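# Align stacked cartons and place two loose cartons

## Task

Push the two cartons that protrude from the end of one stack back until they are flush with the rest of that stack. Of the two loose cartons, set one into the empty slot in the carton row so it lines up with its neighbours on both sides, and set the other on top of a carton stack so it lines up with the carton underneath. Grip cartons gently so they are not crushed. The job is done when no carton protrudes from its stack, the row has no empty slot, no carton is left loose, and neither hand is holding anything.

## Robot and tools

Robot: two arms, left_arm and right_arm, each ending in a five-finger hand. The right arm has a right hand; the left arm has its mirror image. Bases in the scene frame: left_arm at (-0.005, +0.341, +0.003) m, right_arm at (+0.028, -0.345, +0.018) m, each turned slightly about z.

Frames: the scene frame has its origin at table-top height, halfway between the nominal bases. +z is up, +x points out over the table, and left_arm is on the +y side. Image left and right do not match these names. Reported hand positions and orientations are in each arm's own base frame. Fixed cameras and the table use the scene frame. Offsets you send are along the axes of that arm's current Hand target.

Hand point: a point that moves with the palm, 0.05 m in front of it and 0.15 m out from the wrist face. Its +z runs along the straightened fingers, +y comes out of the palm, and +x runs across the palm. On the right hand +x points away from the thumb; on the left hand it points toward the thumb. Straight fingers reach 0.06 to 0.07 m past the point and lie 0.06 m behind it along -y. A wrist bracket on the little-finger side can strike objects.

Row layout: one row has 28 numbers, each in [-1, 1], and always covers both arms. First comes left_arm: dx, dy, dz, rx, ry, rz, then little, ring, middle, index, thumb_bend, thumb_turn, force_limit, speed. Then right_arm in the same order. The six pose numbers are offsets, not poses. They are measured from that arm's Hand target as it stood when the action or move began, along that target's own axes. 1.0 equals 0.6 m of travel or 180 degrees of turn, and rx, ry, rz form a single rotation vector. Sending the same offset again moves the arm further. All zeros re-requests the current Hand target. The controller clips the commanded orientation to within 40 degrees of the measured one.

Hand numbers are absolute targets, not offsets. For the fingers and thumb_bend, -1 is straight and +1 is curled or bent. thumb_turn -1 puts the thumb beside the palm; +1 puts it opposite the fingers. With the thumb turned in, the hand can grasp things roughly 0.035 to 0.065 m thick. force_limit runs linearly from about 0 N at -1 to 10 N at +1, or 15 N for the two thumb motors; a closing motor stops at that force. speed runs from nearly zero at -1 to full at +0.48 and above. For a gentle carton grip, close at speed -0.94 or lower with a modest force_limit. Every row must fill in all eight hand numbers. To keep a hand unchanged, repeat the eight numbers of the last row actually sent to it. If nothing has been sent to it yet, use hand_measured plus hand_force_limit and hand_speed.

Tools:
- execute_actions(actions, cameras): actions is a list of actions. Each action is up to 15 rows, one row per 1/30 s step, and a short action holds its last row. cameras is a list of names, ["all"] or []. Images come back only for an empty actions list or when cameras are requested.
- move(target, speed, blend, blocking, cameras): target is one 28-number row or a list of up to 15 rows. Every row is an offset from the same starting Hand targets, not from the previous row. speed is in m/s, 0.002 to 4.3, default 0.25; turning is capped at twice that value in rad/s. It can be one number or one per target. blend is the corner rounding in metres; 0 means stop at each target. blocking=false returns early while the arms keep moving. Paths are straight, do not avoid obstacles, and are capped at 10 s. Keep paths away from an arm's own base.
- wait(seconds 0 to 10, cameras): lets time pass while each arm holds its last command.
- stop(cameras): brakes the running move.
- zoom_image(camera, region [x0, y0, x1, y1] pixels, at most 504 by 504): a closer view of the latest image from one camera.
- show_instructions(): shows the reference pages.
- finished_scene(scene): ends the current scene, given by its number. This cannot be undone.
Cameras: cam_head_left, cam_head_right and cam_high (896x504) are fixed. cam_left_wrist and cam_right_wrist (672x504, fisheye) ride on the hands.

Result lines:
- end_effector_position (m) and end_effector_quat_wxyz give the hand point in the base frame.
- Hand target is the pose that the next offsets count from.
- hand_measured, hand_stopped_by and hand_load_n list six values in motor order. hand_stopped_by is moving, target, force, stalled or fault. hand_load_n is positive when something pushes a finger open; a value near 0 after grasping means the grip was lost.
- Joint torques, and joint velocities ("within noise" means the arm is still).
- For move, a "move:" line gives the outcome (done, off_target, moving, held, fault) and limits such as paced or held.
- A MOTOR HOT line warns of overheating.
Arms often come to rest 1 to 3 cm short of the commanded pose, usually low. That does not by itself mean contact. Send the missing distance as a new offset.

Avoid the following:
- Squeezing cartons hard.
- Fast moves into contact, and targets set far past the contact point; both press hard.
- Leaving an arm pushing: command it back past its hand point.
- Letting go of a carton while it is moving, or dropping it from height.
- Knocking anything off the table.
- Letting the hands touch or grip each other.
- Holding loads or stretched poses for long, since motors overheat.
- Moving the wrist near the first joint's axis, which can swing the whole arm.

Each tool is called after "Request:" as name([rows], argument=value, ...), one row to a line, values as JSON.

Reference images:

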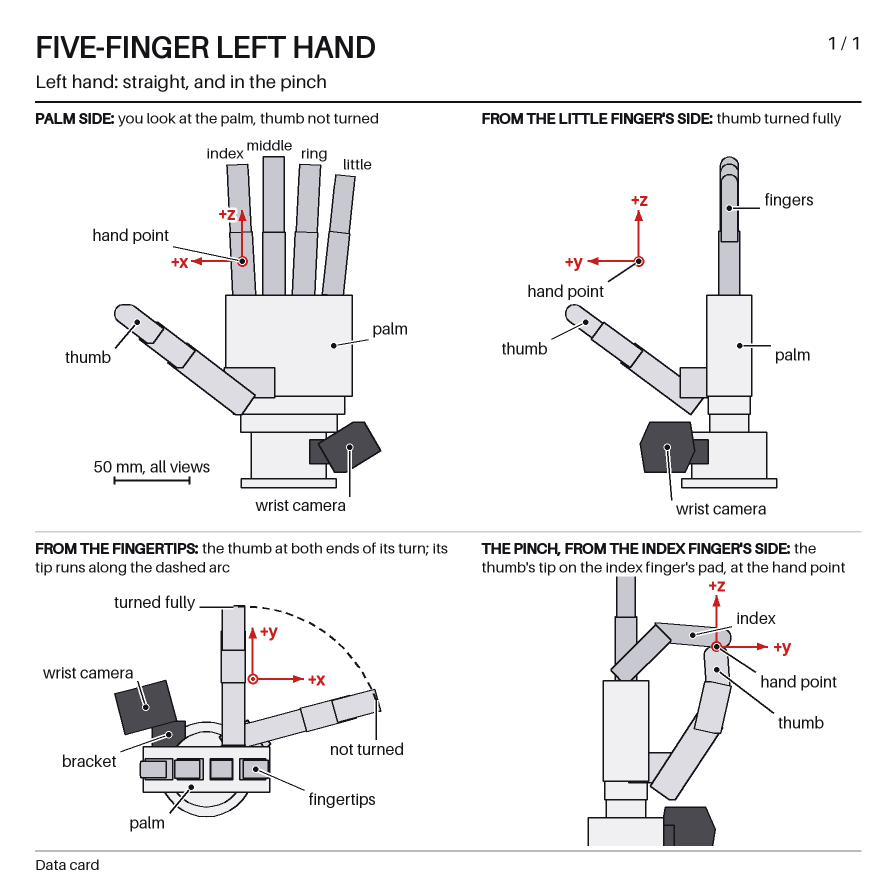

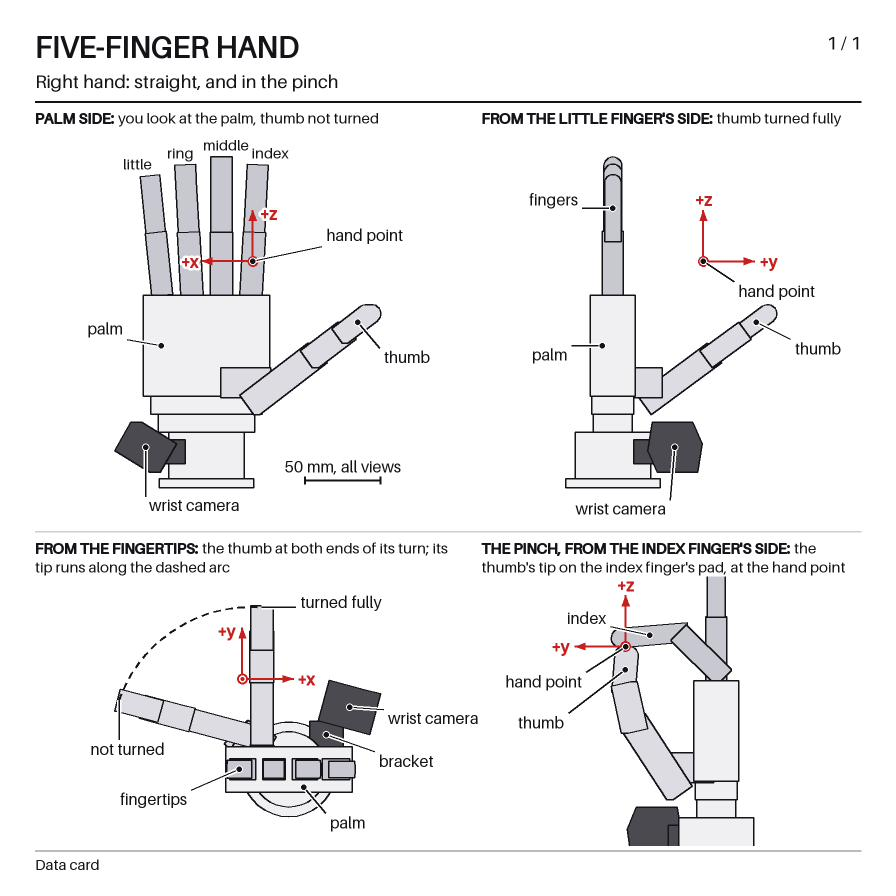

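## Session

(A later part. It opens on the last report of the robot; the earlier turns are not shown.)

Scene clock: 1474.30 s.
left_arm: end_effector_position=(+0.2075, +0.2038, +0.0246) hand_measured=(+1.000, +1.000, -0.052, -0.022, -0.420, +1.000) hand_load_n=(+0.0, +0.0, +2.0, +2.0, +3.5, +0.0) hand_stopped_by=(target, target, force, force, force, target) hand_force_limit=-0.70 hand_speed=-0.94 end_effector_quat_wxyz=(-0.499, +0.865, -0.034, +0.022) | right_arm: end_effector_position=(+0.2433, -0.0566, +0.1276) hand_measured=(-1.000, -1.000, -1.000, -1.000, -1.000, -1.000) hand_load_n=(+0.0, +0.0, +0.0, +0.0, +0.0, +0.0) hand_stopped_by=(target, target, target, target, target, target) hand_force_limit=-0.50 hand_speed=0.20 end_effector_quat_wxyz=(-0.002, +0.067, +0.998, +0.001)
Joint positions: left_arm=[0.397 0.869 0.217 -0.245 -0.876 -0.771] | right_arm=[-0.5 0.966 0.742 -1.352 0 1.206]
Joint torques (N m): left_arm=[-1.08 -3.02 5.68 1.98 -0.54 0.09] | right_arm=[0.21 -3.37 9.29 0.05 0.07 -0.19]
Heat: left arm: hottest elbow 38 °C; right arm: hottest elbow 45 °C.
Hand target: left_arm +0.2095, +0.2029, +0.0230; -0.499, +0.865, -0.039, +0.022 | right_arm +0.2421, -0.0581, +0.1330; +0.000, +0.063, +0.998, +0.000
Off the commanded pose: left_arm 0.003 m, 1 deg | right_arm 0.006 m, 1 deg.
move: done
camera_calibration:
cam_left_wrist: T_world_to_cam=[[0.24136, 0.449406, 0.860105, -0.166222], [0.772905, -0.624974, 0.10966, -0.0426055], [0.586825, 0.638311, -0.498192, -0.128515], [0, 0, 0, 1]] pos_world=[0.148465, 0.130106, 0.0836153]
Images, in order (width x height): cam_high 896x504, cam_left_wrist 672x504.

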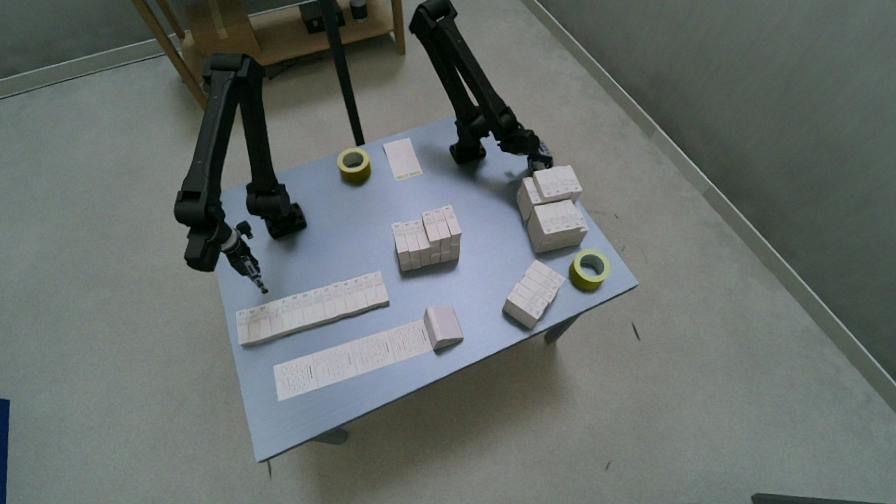

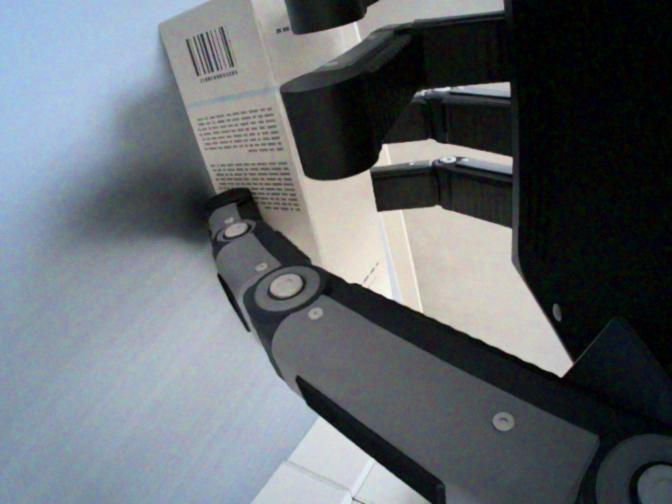

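Request:
move([
  [0,-0.306,-0.1767,0,0,0,1,1,0.1,0.1,0.0,1,-0.7,-0.94,0,0,0,0,0,0,-1,-1,-1,-1,-1,-1,-0.5,0.2],
  [0.2424,-0.2908,-0.2029,0,0.0327,0.0189,1,1,0.1,0.1,0.0,1,-0.7,-0.94,0,0,0,0,0,0,-1,-1,-1,-1,-1,-1,-0.5,0.2],
], speed=[0.1,0.12], blend=[0.02,0], cameras=["cam_left_wrist","cam_high","cam_head_left"])

Request:
zoom_image(camera="cam_high", region=[490, 100, 610, 270])

Request:
zoom_image(camera="cam_head_left", region=[250, 180, 420, 360])

Scene clock: 1493.97 s.
left_arm: end_effector_position=(+0.3312, +0.1695, +0.2094) hand_measured=(+1.000, +1.000, -0.052, -0.022, -0.420, +1.000) hand_load_n=(+0.0, +0.0, +1.5, +2.5, +3.0, +0.0) hand_stopped_by=(target, target, force, force, force, target) hand_force_limit=-0.70 hand_speed=-0.94 end_effector_quat_wxyz=(-0.488, +0.865, -0.110, +0.022) | right_arm: end_effector_position=(+0.2433, -0.0566, +0.1276) hand_measured=(-1.000, -1.000, -1.000, -1.000, -1.000, -1.000) hand_load_n=(+0.0, +0.0, +0.0, +0.0, +0.0, +0.0) hand_stopped_by=(target, target, target, target, target, target) hand_force_limit=-0.50 hand_speed=0.20 end_effector_quat_wxyz=(-0.002, +0.067, +0.998, +0.001)
Joint positions: left_arm=[0.152 1 0.853 -0.945 -0.942 -0.919] | right_arm=[-0.5 0.966 0.742 -1.352 0 1.206]
Joint torques (N m): left_arm=[-1.2 -7.24 10.35 1.94 -0.86 -0.13] | right_arm=[0.03 -3.66 9.46 -0.03 0.02 -0.12]
Heat: left arm: hottest elbow 38 °C; right arm: hottest elbow 45 °C.
Hand target: left_arm +0.3530, +0.1718, +0.2349; -0.497, +0.862, -0.091, +0.052 | right_arm +0.2421, -0.0581, +0.1330; +0.000, +0.063, +0.998, +0.000
Off the commanded pose: left_arm 0.034 m, 4 deg | right_arm 0.006 m, 1 deg.
move: off_target (left_arm)
camera_calibration:
cam_left_wrist: T_world_to_cam=[[0.363799, 0.422268, 0.830265, -0.369346], [0.690087, -0.720869, 0.0642534, -0.126683], [0.625644, 0.549579, -0.553653, -0.0734277], [0, 0, 0, 1]] pos_world=[0.267729, 0.104996, 0.274141]
Images, in order (width x height): cam_head_left 896x504, cam_high 896x504, cam_left_wrist 672x504.

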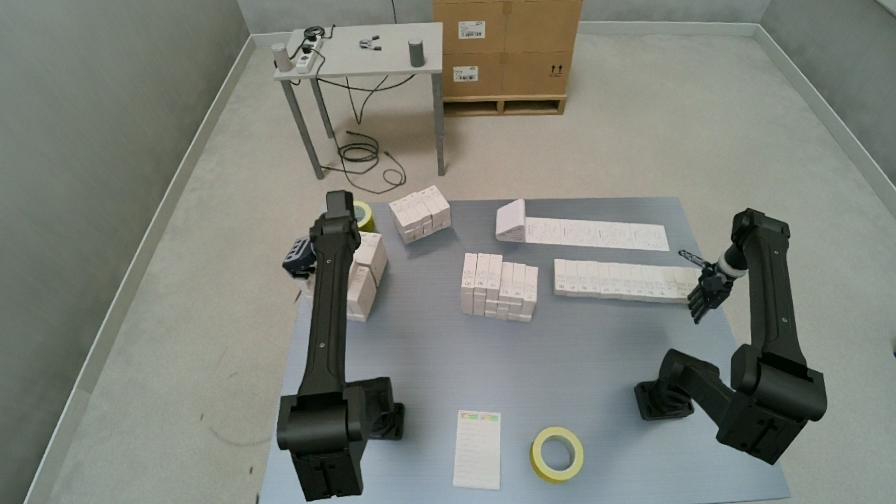

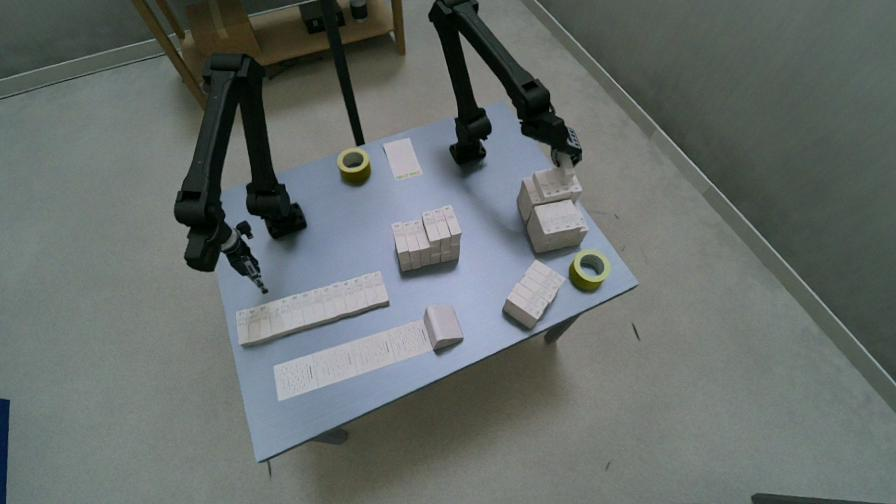

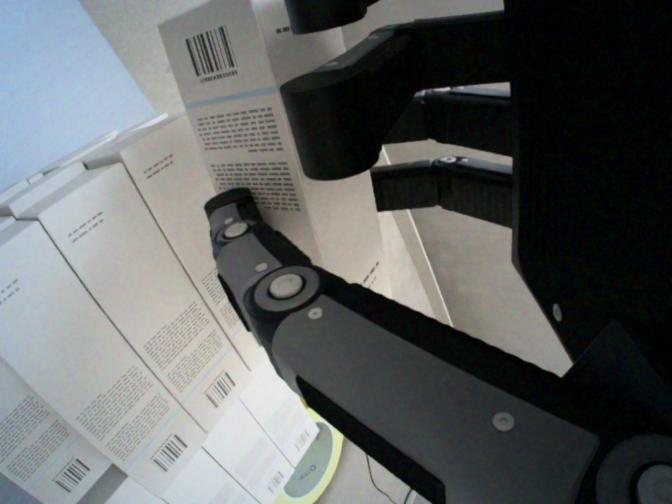

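Scaled by 2.965.

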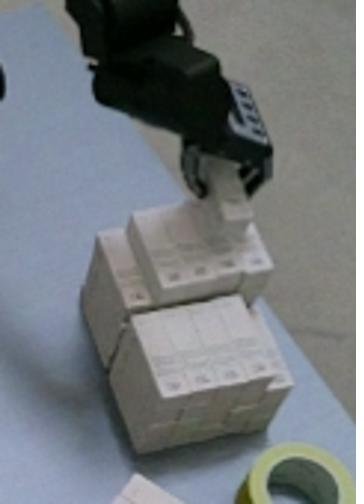

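Scaled by 2.800.

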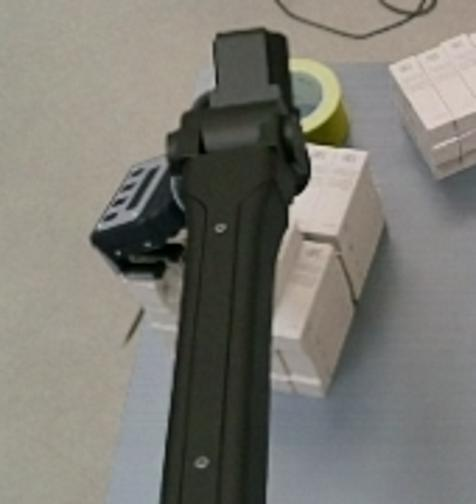

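Request:
zoom_image(camera="cam_left_wrist", region=[0, 60, 340, 504])

Scaled by 1.135 from the camera's 672x504 image, which has a finer 960x720 frame.

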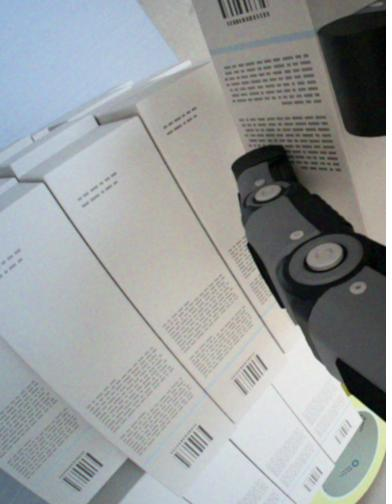

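Request:
move(target=[0.0491,0.0293,0.0093,0,0.0111,-0.0192,1,1,0.1,0.1,0.0,1,-0.7,-0.94,0,0,0,0,0,0,-1,-1,-1,-1,-1,-1,-0.5,0.2], speed=0.06, cameras=["cam_left_wrist","cam_high","cam_head_left"])

Request:
zoom_image(camera="cam_left_wrist", region=[0, 0, 340, 440])

Request:
zoom_image(camera="cam_high", region=[510, 120, 610, 260])

Scene clock: 1546.27 s.
left_arm: end_effector_position=(+0.3636, +0.1623, +0.2009) hand_measured=(+1.000, +1.000, -0.052, -0.022, -0.420, +1.000) hand_load_n=(+0.0, +0.0, +2.0, +2.5, +3.0, +0.5) hand_stopped_by=(target, target, force, force, force, target) hand_force_limit=-0.70 hand_speed=-0.94 end_effector_quat_wxyz=(-0.490, +0.865, -0.087, +0.059) | right_arm: end_effector_position=(+0.2433, -0.0566, +0.1276) hand_measured=(-1.000, -1.000, -1.000, -1.000, -1.000, -1.000) hand_load_n=(+0.0, +0.0, +0.0, +0.0, +0.0, +0.0) hand_stopped_by=(target, target, target, target, target, target) hand_force_limit=-0.50 hand_speed=0.20 end_effector_quat_wxyz=(-0.002, +0.067, +0.998, +0.001)
Joint positions: left_arm=[0.121 1.057 0.853 -0.858 -0.943 -0.986] | right_arm=[-0.5 0.966 0.742 -1.352 0 1.206]
Joint torques (N m): left_arm=[-1.2 -7.65 9.21 2.11 -0.68 -0.15] | right_arm=[0.15 -2.84 9.36 -0.05 0.05 -0.2]
Heat: left arm: hottest elbow 43 °C; right arm: hottest elbow 45 °C.
Hand target: left_arm +0.3810, +0.1620, +0.2170; -0.494, +0.863, -0.073, +0.082 | right_arm +0.2421, -0.0581, +0.1330; +0.000, +0.063, +0.998, +0.000
Off the commanded pose: left_arm 0.024 m, 3 deg | right_arm 0.006 m, 1 deg.
move: off_target (left_arm)
camera_calibration:
cam_left_wrist: T_world_to_cam=[[0.28922, 0.429431, 0.855535, -0.350236], [0.684991, -0.717147, 0.128402, -0.165333], [0.668685, 0.548897, -0.50157, -0.120522], [0, 0, 0, 1]] pos_world=[0.295138, 0.0979886, 0.260419]
Images, in order (width x height): cam_head_left 896x504, cam_high 896x504, cam_left_wrist 672x504.

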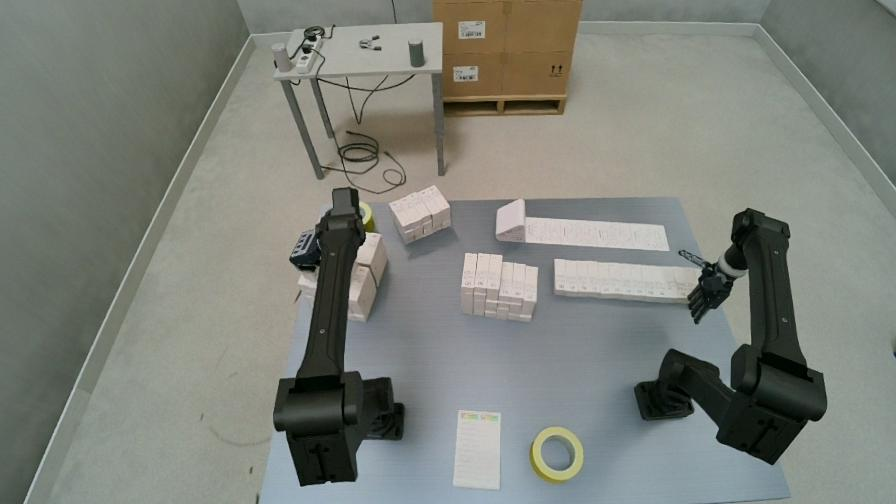

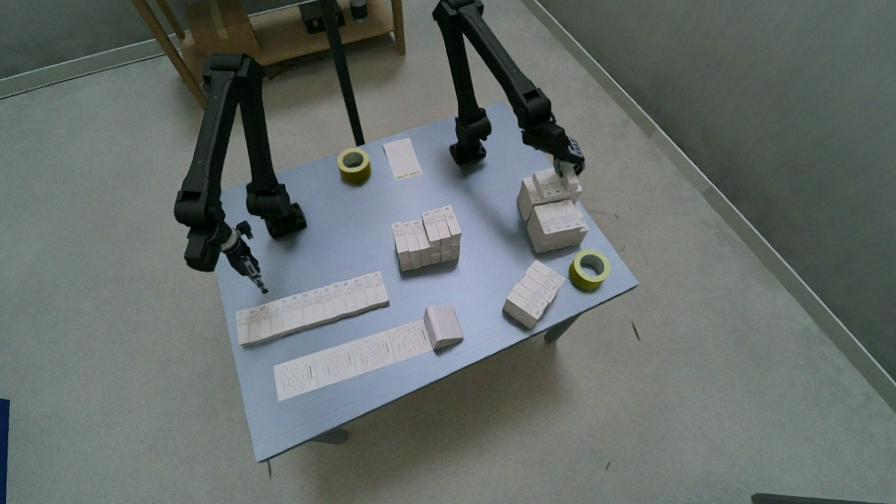

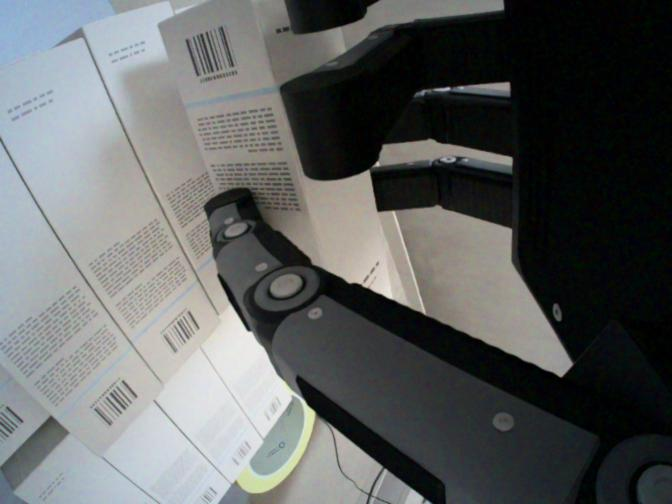

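Scaled by 1.145 from the camera's 672x504 image, which has a finer 960x720 frame.

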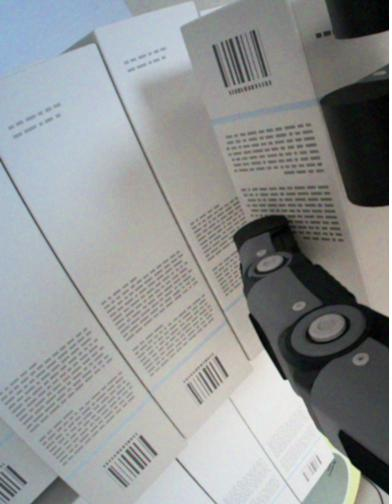

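Scaled by 3.600.

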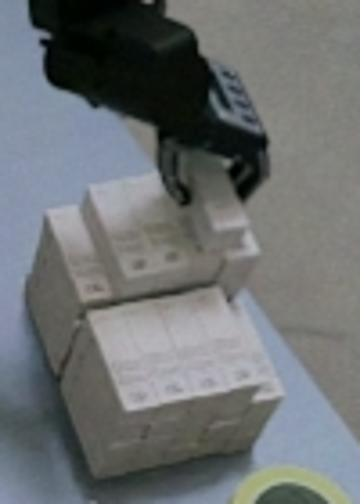

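Request:
execute_actions(actions=[])

Scene clock: 1571.47 s.
left_arm: end_effector_position=(+0.3637, +0.1623, +0.2009) hand_measured=(+1.000, +1.000, -0.052, -0.022, -0.420, +1.000) hand_load_n=(+0.0, +0.0, +1.5, +2.0, +3.0, +0.5) hand_stopped_by=(target, target, force, force, force, target) hand_force_limit=-0.70 hand_speed=-0.94 end_effector_quat_wxyz=(-0.490, +0.866, -0.086, +0.059) | right_arm: end_effector_position=(+0.2433, -0.0566, +0.1276) hand_measured=(-1.000, -1.000, -1.000, -1.000, -1.000, -1.000) hand_load_n=(+0.0, +0.0, +0.0, +0.0, +0.0, +0.0) hand_stopped_by=(target, target, target, target, target, target) hand_force_limit=-0.50 hand_speed=0.20 end_effector_quat_wxyz=(-0.002, +0.067, +0.998, +0.001)
Joint positions: left_arm=[0.121 1.057 0.853 -0.858 -0.943 -0.987] | right_arm=[-0.5 0.966 0.742 -1.352 0 1.206]
Joint velocities: within noise
Joint torques (N m): left_arm=[-0.91 -7.71 9.09 2.18 -0.68 -0.16] | right_arm=[0.62 -3.66 9.22 -0.2 0.02 -0.17]
Heat: left arm: hottest elbow 43 °C; right arm: hottest elbow 45 °C.
Hand target: left_arm +0.3810, +0.1620, +0.2170; -0.494, +0.863, -0.073, +0.082 | right_arm +0.2421, -0.0581, +0.1330; +0.000, +0.063, +0.998, +0.000
Off the commanded pose: left_arm 0.024 m, 3 deg | right_arm 0.006 m, 1 deg.
camera_calibration:
cam_left_wrist: T_world_to_cam=[[0.288553, 0.429676, 0.855637, -0.349963], [0.685202, -0.716855, 0.128908, -0.165615], [0.668757, 0.549087, -0.501266, -0.120636], [0, 0, 0, 1]] pos_world=[0.295139, 0.0978891, 0.26032]
cam_right_wrist: T_world_to_cam=[[-0.149537, 0.988243, 0.0318424, 0.0867506], [0.858359, 0.113764, 0.500278, -0.267943], [0.490774, 0.102142, -0.865279, 0.115018], [0, 0, 0, 1]] pos_world=[0.186516, -0.0669967, 0.230807]

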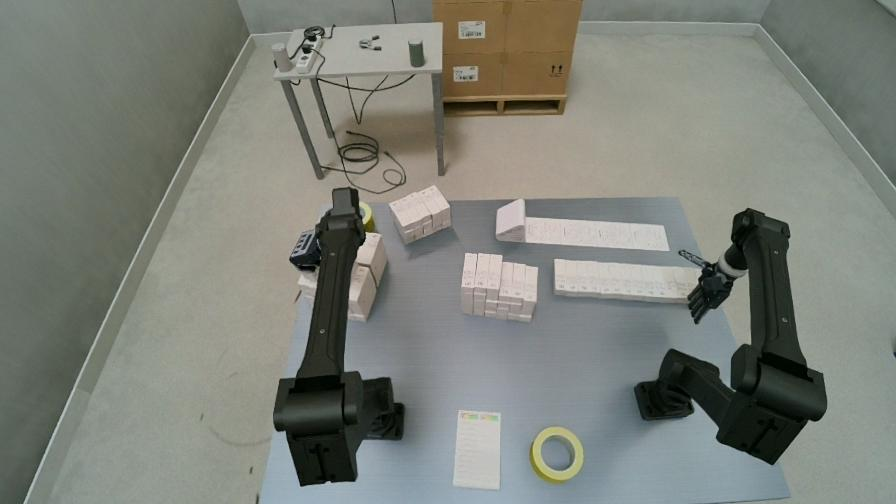

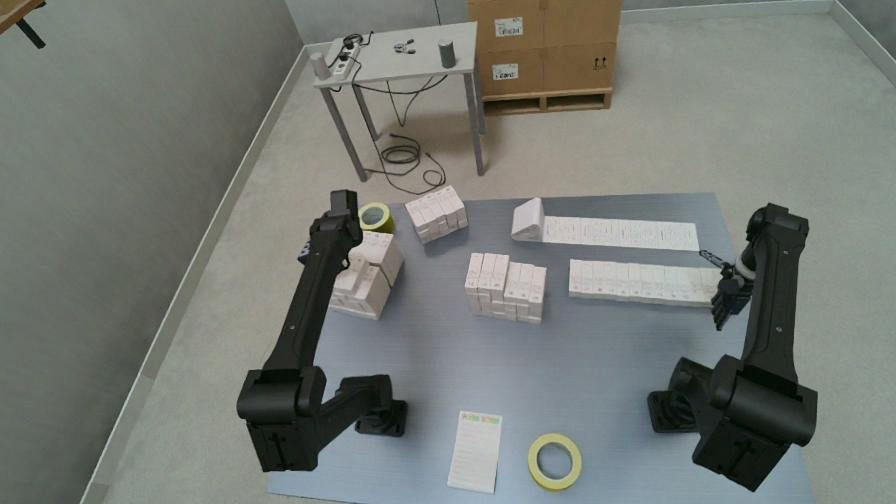

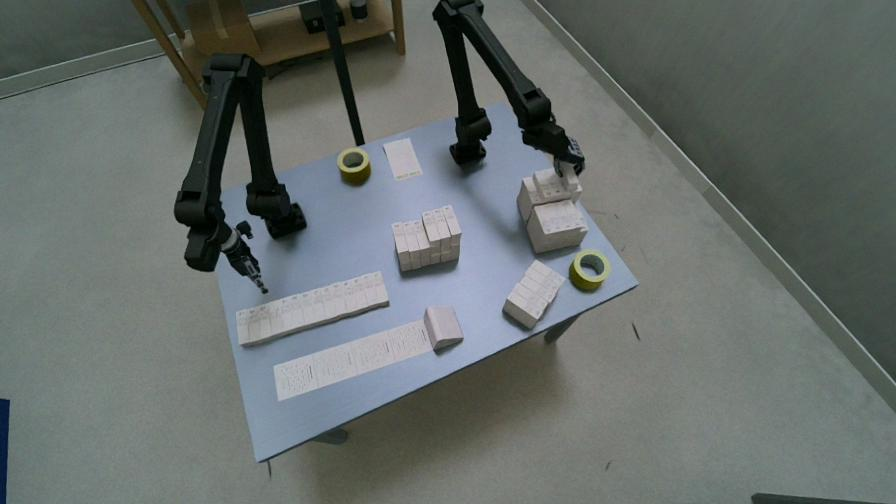

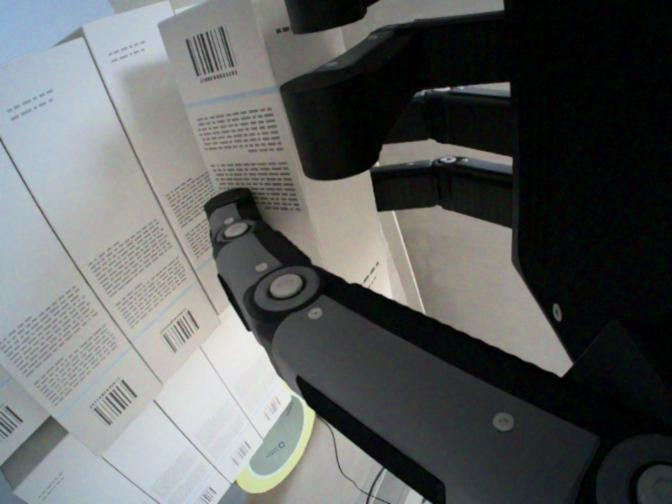

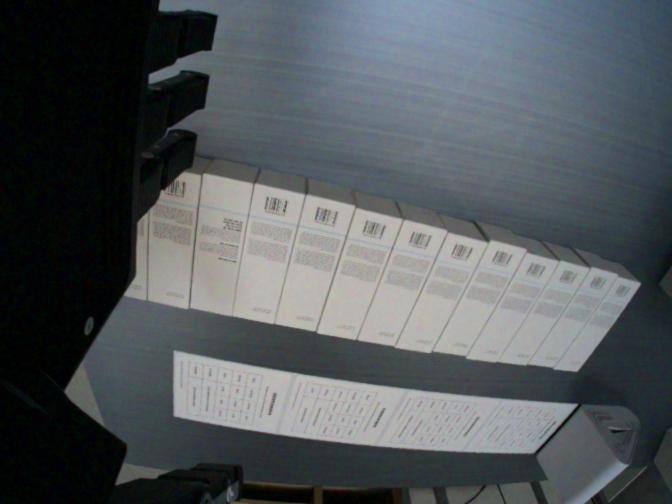

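Request:
zoom_image(camera="cam_left_wrist", region=[0, 0, 300, 220])

Request:
zoom_image(camera="cam_high", region=[500, 120, 630, 260])

Scaled by 1.680 from the camera's 672x504 image, which has a finer 960x720 frame.

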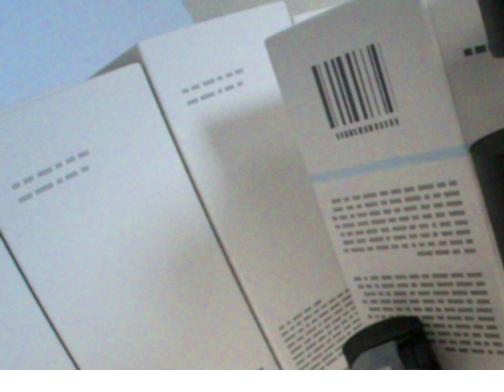

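Scaled by 3.600.

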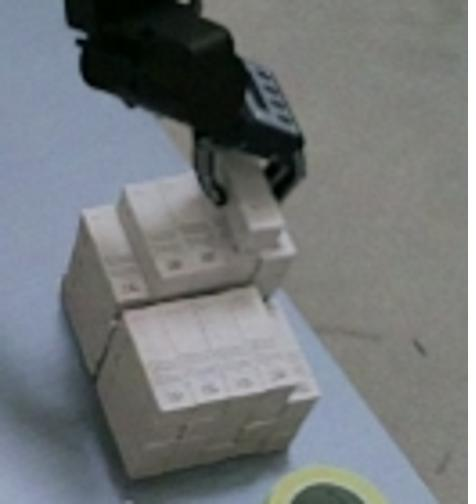

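Request:
move(target=[-0.0122,0.0163,-0.0032,0,0,0,1,1,0.1,0.1,0,1,-0.7,-0.94,0,0,0,0,0,0,-1,-1,-1,-1,-1,-1,-0.5,0.2], speed=0.04, cameras=["cam_left_wrist"])

Request:
zoom_image(camera="cam_left_wrist", region=[0, 0, 300, 220])

Scene clock: 1599.13 s.
left_arm: end_effector_position=(+0.3664, +0.1586, +0.2018) hand_measured=(+1.000, +1.000, -0.052, -0.022, -0.420, +1.000) hand_load_n=(+0.0, +0.0, +1.5, +2.0, +3.0, +0.0) hand_stopped_by=(target, target, force, force, force, target) hand_force_limit=-0.70 hand_speed=-0.94 end_effector_quat_wxyz=(-0.490, +0.865, -0.083, +0.065) | right_arm: end_effector_position=(+0.2433, -0.0566, +0.1276) hand_measured=(-1.000, -1.000, -1.000, -1.000, -1.000, -1.000) hand_load_n=(+0.0, +0.0, +0.0, +0.0, +0.0, +0.0) hand_stopped_by=(target, target, target, target, target, target) hand_force_limit=-0.50 hand_speed=0.20 end_effector_quat_wxyz=(-0.002, +0.067, +0.998, +0.001)
Joint positions: left_arm=[0.109 1.057 0.853 -0.858 -0.946 -1.005] | right_arm=[-0.5 0.966 0.742 -1.352 0 1.206]
Joint torques (N m): left_arm=[-1.79 -8.64 7.13 1.96 -0.83 -0.13] | right_arm=[-0.5 -3.14 9.44 -0.18 0.07 -0.17]
Heat: left arm: hottest elbow 43 °C; right arm: hottest elbow 45 °C.
Hand target: left_arm +0.3730, +0.1569, +0.2090; -0.493, +0.863, -0.073, +0.082 | right_arm +0.2421, -0.0581, +0.1330; +0.000, +0.063, +0.998, +0.000
Off the commanded pose: left_arm 0.010 m, 2 deg | right_arm 0.006 m, 1 deg.
move: done
camera_calibration:
cam_left_wrist: T_world_to_cam=[[0.276386, 0.429793, 0.859587, -0.346312], [0.682528, -0.717466, 0.139277, -0.171294], [0.676585, 0.548197, -0.491643, -0.124664], [0, 0, 0, 1]] pos_world=[0.296975, 0.0942858, 0.260252]
Images, in order (width x height): cam_left_wrist 672x504.

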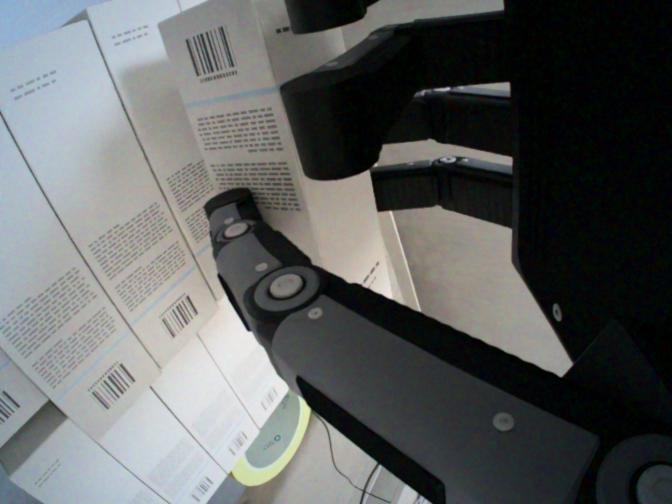

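Scaled by 1.680 from the camera's 672x504 image, which has a finer 960x720 frame.

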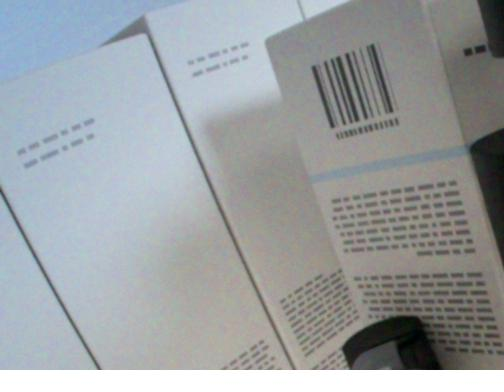

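Request:
move(target=[-0.0181,0.0210,0.0013,0,-0.0042,0.0072,1,1,0.1,0.1,0,1,-0.7,-0.94,0,0,0,0,0,0,-1,-1,-1,-1,-1,-1,-0.5,0.2], speed=0.04, cameras=["cam_left_wrist","cam_high"])

Request:
zoom_image(camera="cam_left_wrist", region=[0, 0, 300, 220])

Request:
zoom_image(camera="cam_high", region=[500, 120, 630, 260])

Scene clock: 1611.97 s.
left_arm: end_effector_position=(+0.3589, +0.1556, +0.1887) hand_measured=(+1.000, +1.000, -0.052, -0.022, -0.420, +1.000) hand_load_n=(+0.0, +0.0, +1.5, +2.5, +3.0, +0.0) hand_stopped_by=(target, target, force, force, force, target) hand_force_limit=-0.70 hand_speed=-0.94 end_effector_quat_wxyz=(-0.492, +0.864, -0.089, +0.055) | right_arm: end_effector_position=(+0.2433, -0.0566, +0.1276) hand_measured=(-1.000, -1.000, -1.000, -1.000, -1.000, -1.000) hand_load_n=(+0.0, +0.0, +0.0, +0.0, +0.0, +0.0) hand_stopped_by=(target, target, target, target, target, target) hand_force_limit=-0.50 hand_speed=0.20 end_effector_quat_wxyz=(-0.002, +0.067, +0.998, +0.001)
Joint positions: left_arm=[0.098 1.057 0.823 -0.858 -0.959 -1.016] | right_arm=[-0.5 0.966 0.742 -1.352 0 1.206]
Joint torques (N m): left_arm=[-1.14 -9.99 6.76 1.43 -0.86 -0.19] | right_arm=[0.5 -3.84 9.46 -0.1 0.09 -0.2]
Heat: left arm: hottest elbow 42 °C; right arm: hottest elbow 45 °C.
Hand target: left_arm +0.3620, +0.1535, +0.1969; -0.495, +0.863, -0.079, +0.070 | right_arm +0.2421, -0.0581, +0.1330; +0.000, +0.063, +0.998, +0.000
Off the commanded pose: left_arm 0.009 m, 2 deg | right_arm 0.006 m, 1 deg.
move: done
camera_calibration:
cam_left_wrist: T_world_to_cam=[[0.295713, 0.42475, 0.855653, -0.337045], [0.685442, -0.71823, 0.119645, -0.163694], [0.665375, 0.55112, -0.503531, -0.118505], [0, 0, 0, 1]] pos_world=[0.290721, 0.0908997, 0.248308]
Images, in order (width x height): cam_high 896x504, cam_left_wrist 672x504.

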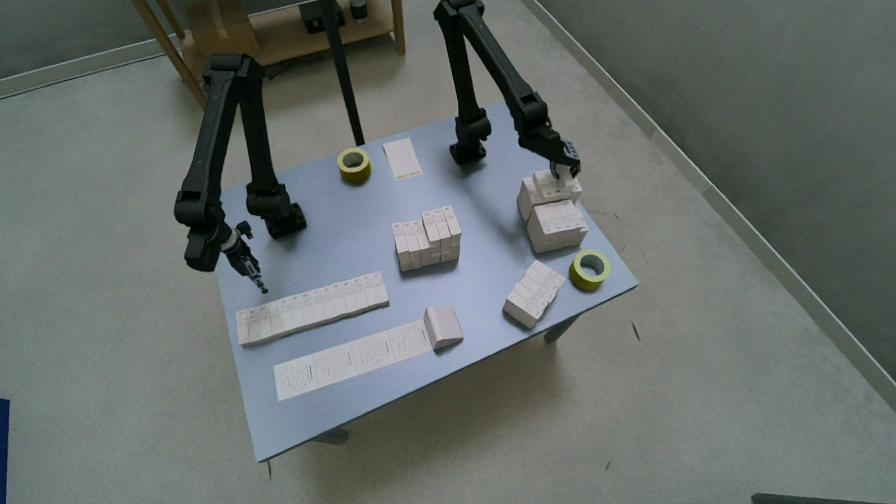

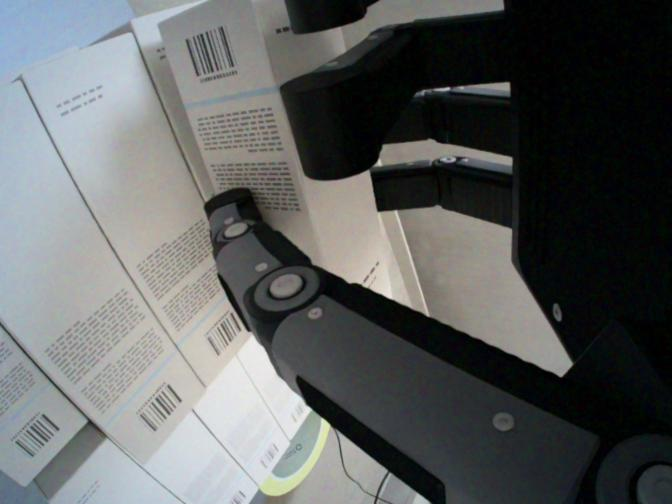

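Scaled by 1.680 from the camera's 672x504 image, which has a finer 960x720 frame.

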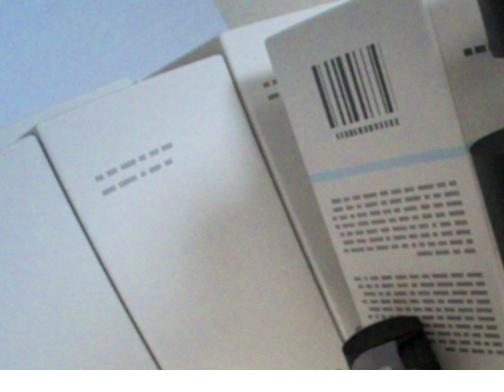

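Scaled by 3.600.

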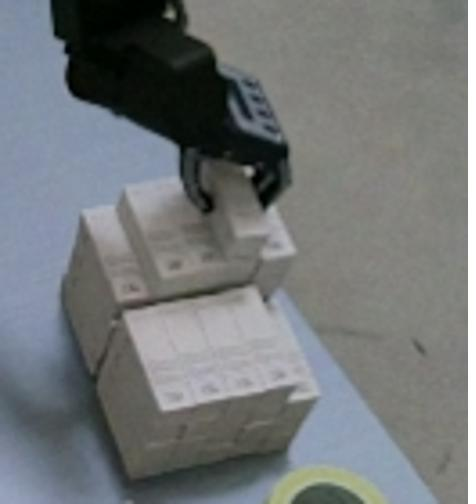

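Request:
zoom_image(camera="cam_left_wrist", region=[0, 180, 300, 480])

Scaled by 1.680 from the camera's 672x504 image, which has a finer 960x720 frame.

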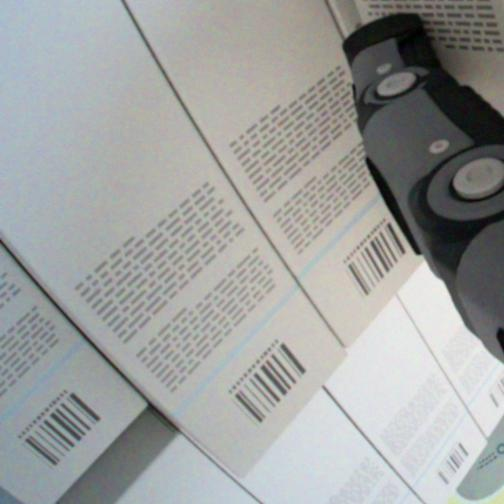

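Request:
zoom_image(camera="cam_left_wrist", region=[120, 0, 420, 225])

Request:
zoom_image(camera="cam_left_wrist", region=[280, 120, 440, 320])

Scaled by 1.680 from the camera's 672x504 image, which has a finer 960x720 frame.

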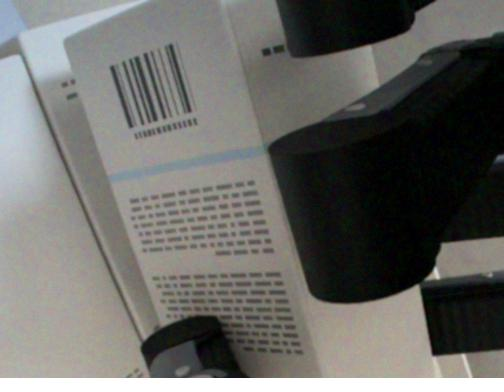

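Scaled by 2.520 from the camera's 672x504 image, which has a finer 960x720 frame.

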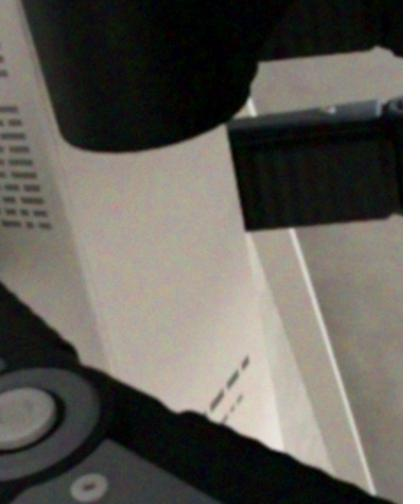

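Request:
move(target=[-0.0065,0.0111,0.0070,0.0006,-0.0120,-0.0070,1,1,0.1,0.1,0,1,-0.7,-0.94,0,0,0,0,0,0,-1,-1,-1,-1,-1,-1,-0.5,0.2], speed=0.04, cameras=["cam_left_wrist","cam_high"])

Request:
zoom_image(camera="cam_left_wrist", region=[0, 0, 300, 220])

Request:
zoom_image(camera="cam_left_wrist", region=[100, 180, 400, 400])

Request:
zoom_image(camera="cam_high", region=[500, 120, 630, 260])

Scene clock: 1655.23 s.
left_arm: end_effector_position=(+0.3573, +0.1567, +0.1906) hand_measured=(+1.000, +1.000, -0.052, -0.022, -0.420, +1.000) hand_load_n=(+0.0, +0.0, +2.0, +2.0, +3.0, +0.0) hand_stopped_by=(target, target, force, force, force, target) hand_force_limit=-0.70 hand_speed=-0.94 end_effector_quat_wxyz=(-0.496, +0.864, -0.061, +0.061) | right_arm: end_effector_position=(+0.2433, -0.0566, +0.1276) hand_measured=(-1.000, -1.000, -1.000, -1.000, -1.000, -1.000) hand_load_n=(+0.0, +0.0, +0.0, +0.0, +0.0, +0.0) hand_stopped_by=(target, target, target, target, target, target) hand_force_limit=-0.50 hand_speed=0.20 end_effector_quat_wxyz=(-0.002, +0.067, +0.998, +0.001)
Joint positions: left_arm=[0.091 1.057 0.823 -0.885 -0.982 -1.094] | right_arm=[-0.5 0.966 0.742 -1.352 0 1.206]
Joint torques (N m): left_arm=[-1.03 -7.59 6.78 0.92 -0.88 -0.15] | right_arm=[-0.5 -3.6 9.33 -0.12 0.04 -0.22]
Heat: left arm: hottest elbow 40 °C; right arm: hottest elbow 45 °C.
Hand target: left_arm +0.3585, +0.1545, +0.1889; -0.496, +0.864, -0.061, +0.060 | right_arm +0.2421, -0.0581, +0.1330; +0.000, +0.063, +0.998, +0.000
Off the commanded pose: left_arm 0.003 m, 0 deg | right_arm 0.006 m, 1 deg.
move: done
camera_calibration:
cam_left_wrist: T_world_to_cam=[[0.244735, 0.432921, 0.867573, -0.324064], [0.711054, -0.688451, 0.142957, -0.180268], [0.659171, 0.581905, -0.476319, -0.124966], [0, 0, 0, 1]] pos_world=[0.289864, 0.0889068, 0.247396]
Images, in order (width x height): cam_high 896x504, cam_left_wrist 672x504.

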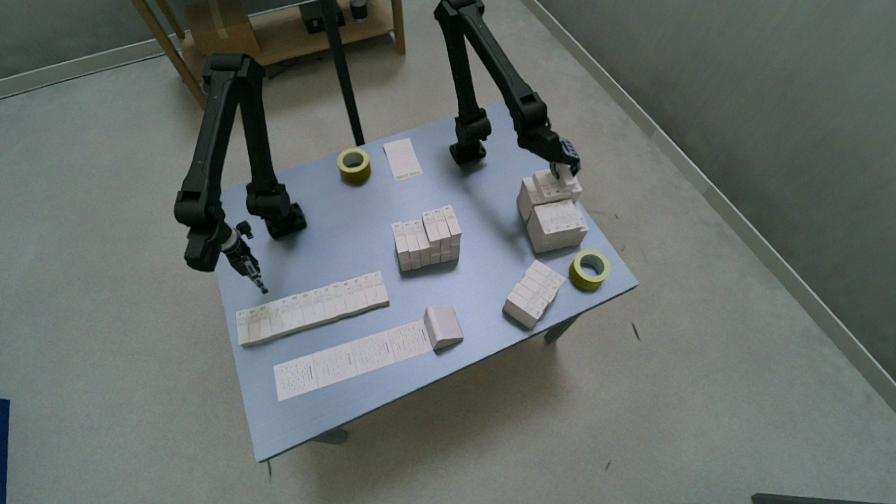

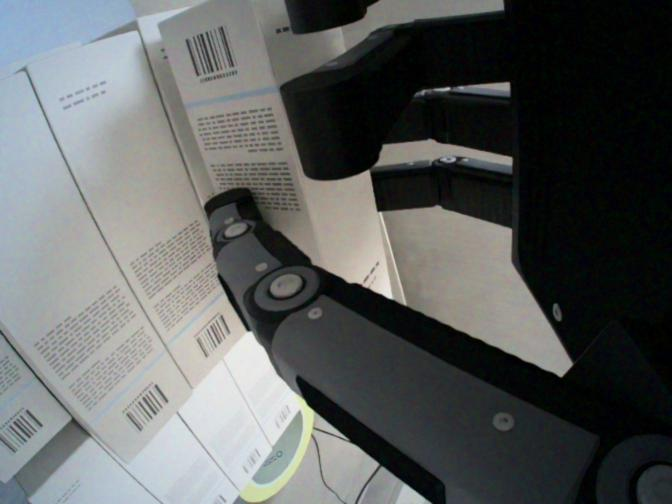

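Scaled by 1.680 from the camera's 672x504 image, which has a finer 960x720 frame.

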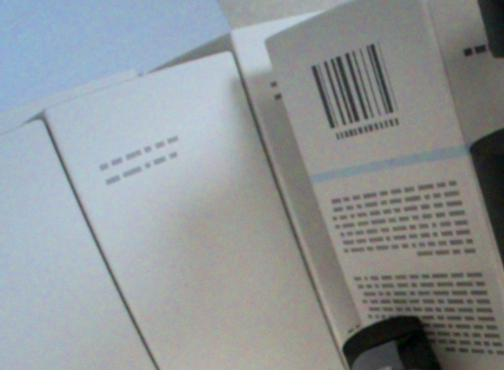

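Scaled by 1.680 from the camera's 672x504 image, which has a finer 960x720 frame.

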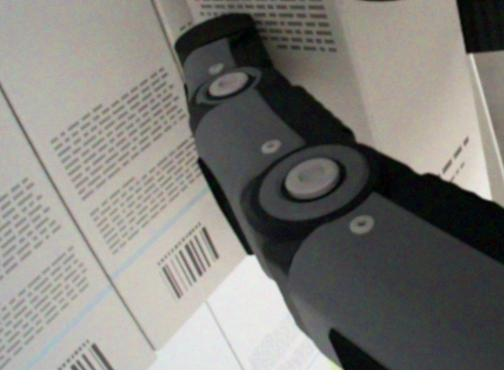

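Scaled by 3.600.

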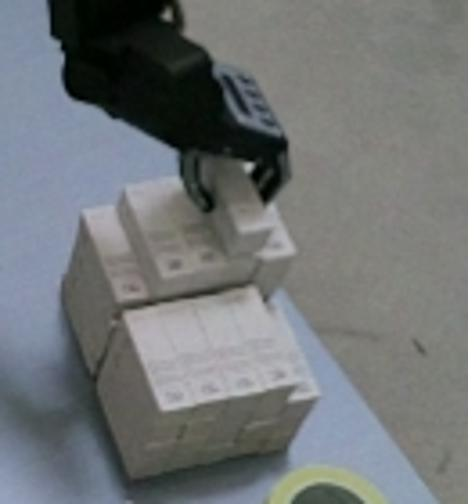

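Request:
move(target=[-0.0054,0.0077,0.0062,0,-0.0070,0.0120,1,1,0.1,0.1,0,1,-0.7,-0.94,0,0,0,0,0,0,-1,-1,-1,-1,-1,-1,-0.5,0.2], speed=0.04, cameras=["cam_left_wrist"])

Request:
zoom_image(camera="cam_left_wrist", region=[0, 0, 300, 220])

Request:
zoom_image(camera="cam_left_wrist", region=[100, 180, 400, 400])

Scene clock: 1675.57 s.
left_arm: end_effector_position=(+0.3535, +0.1580, +0.1833) hand_measured=(+1.000, +1.000, -0.052, -0.022, -0.420, +1.000) hand_load_n=(+0.5, +0.0, +1.5, +2.0, +3.0, +0.0) hand_stopped_by=(target, target, force, force, force, target) hand_force_limit=-0.70 hand_speed=-0.94 end_effector_quat_wxyz=(-0.497, +0.864, -0.069, +0.043) | right_arm: end_effector_position=(+0.2433, -0.0566, +0.1276) hand_measured=(-1.000, -1.000, -1.000, -1.000, -1.000, -1.000) hand_load_n=(+0.0, +0.0, +0.0, +0.0, -0.5, +0.0) hand_stopped_by=(target, target, target, target, target, target) hand_force_limit=-0.50 hand_speed=0.20 end_effector_quat_wxyz=(-0.002, +0.067, +0.998, +0.001)
Joint positions: left_arm=[0.091 1.076 0.823 -0.905 -0.992 -1.095] | right_arm=[-0.5 0.966 0.742 -1.352 0 1.206]
Joint torques (N m): left_arm=[-1.61 -7.47 7.2 0.81 -0.88 -0.1] | right_arm=[-0.26 -3.55 9.33 -0.17 0.03 -0.15]
Heat: left arm: hottest elbow 39 °C; right arm: hottest elbow 45 °C.
Hand target: left_arm +0.3558, +0.1559, +0.1828; -0.498, +0.863, -0.071, +0.041 | right_arm +0.2421, -0.0581, +0.1330; +0.000, +0.063, +0.998, +0.000
Off the commanded pose: left_arm 0.003 m, 0 deg | right_arm 0.006 m, 1 deg.
move: done
camera_calibration:
cam_left_wrist: T_world_to_cam=[[0.27607, 0.429543, 0.859812, -0.326469], [0.719093, -0.685868, 0.111757, -0.173183], [0.637723, 0.587432, -0.49823, -0.11589], [0, 0, 0, 1]] pos_world=[0.288568, 0.0895293, 0.242317]
Images, in order (width x height): cam_left_wrist 672x504.

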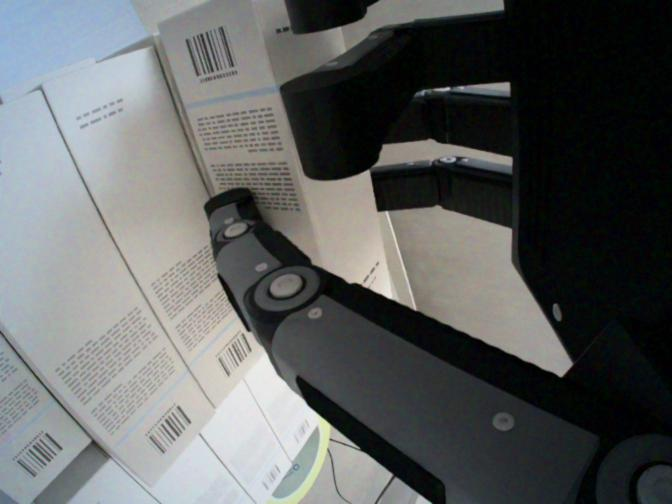

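Scaled by 1.680 from the camera's 672x504 image, which has a finer 960x720 frame.

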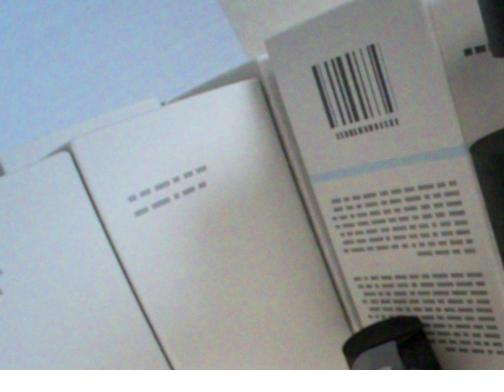

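Scaled by 1.680 from the camera's 672x504 image, which has a finer 960x720 frame.

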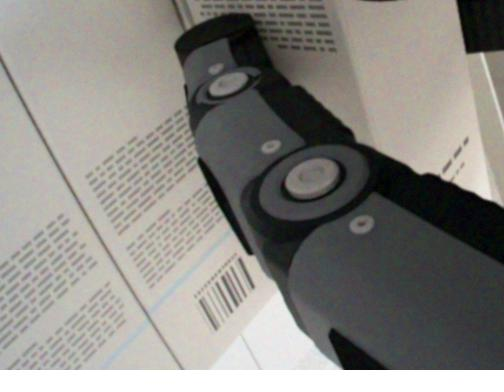

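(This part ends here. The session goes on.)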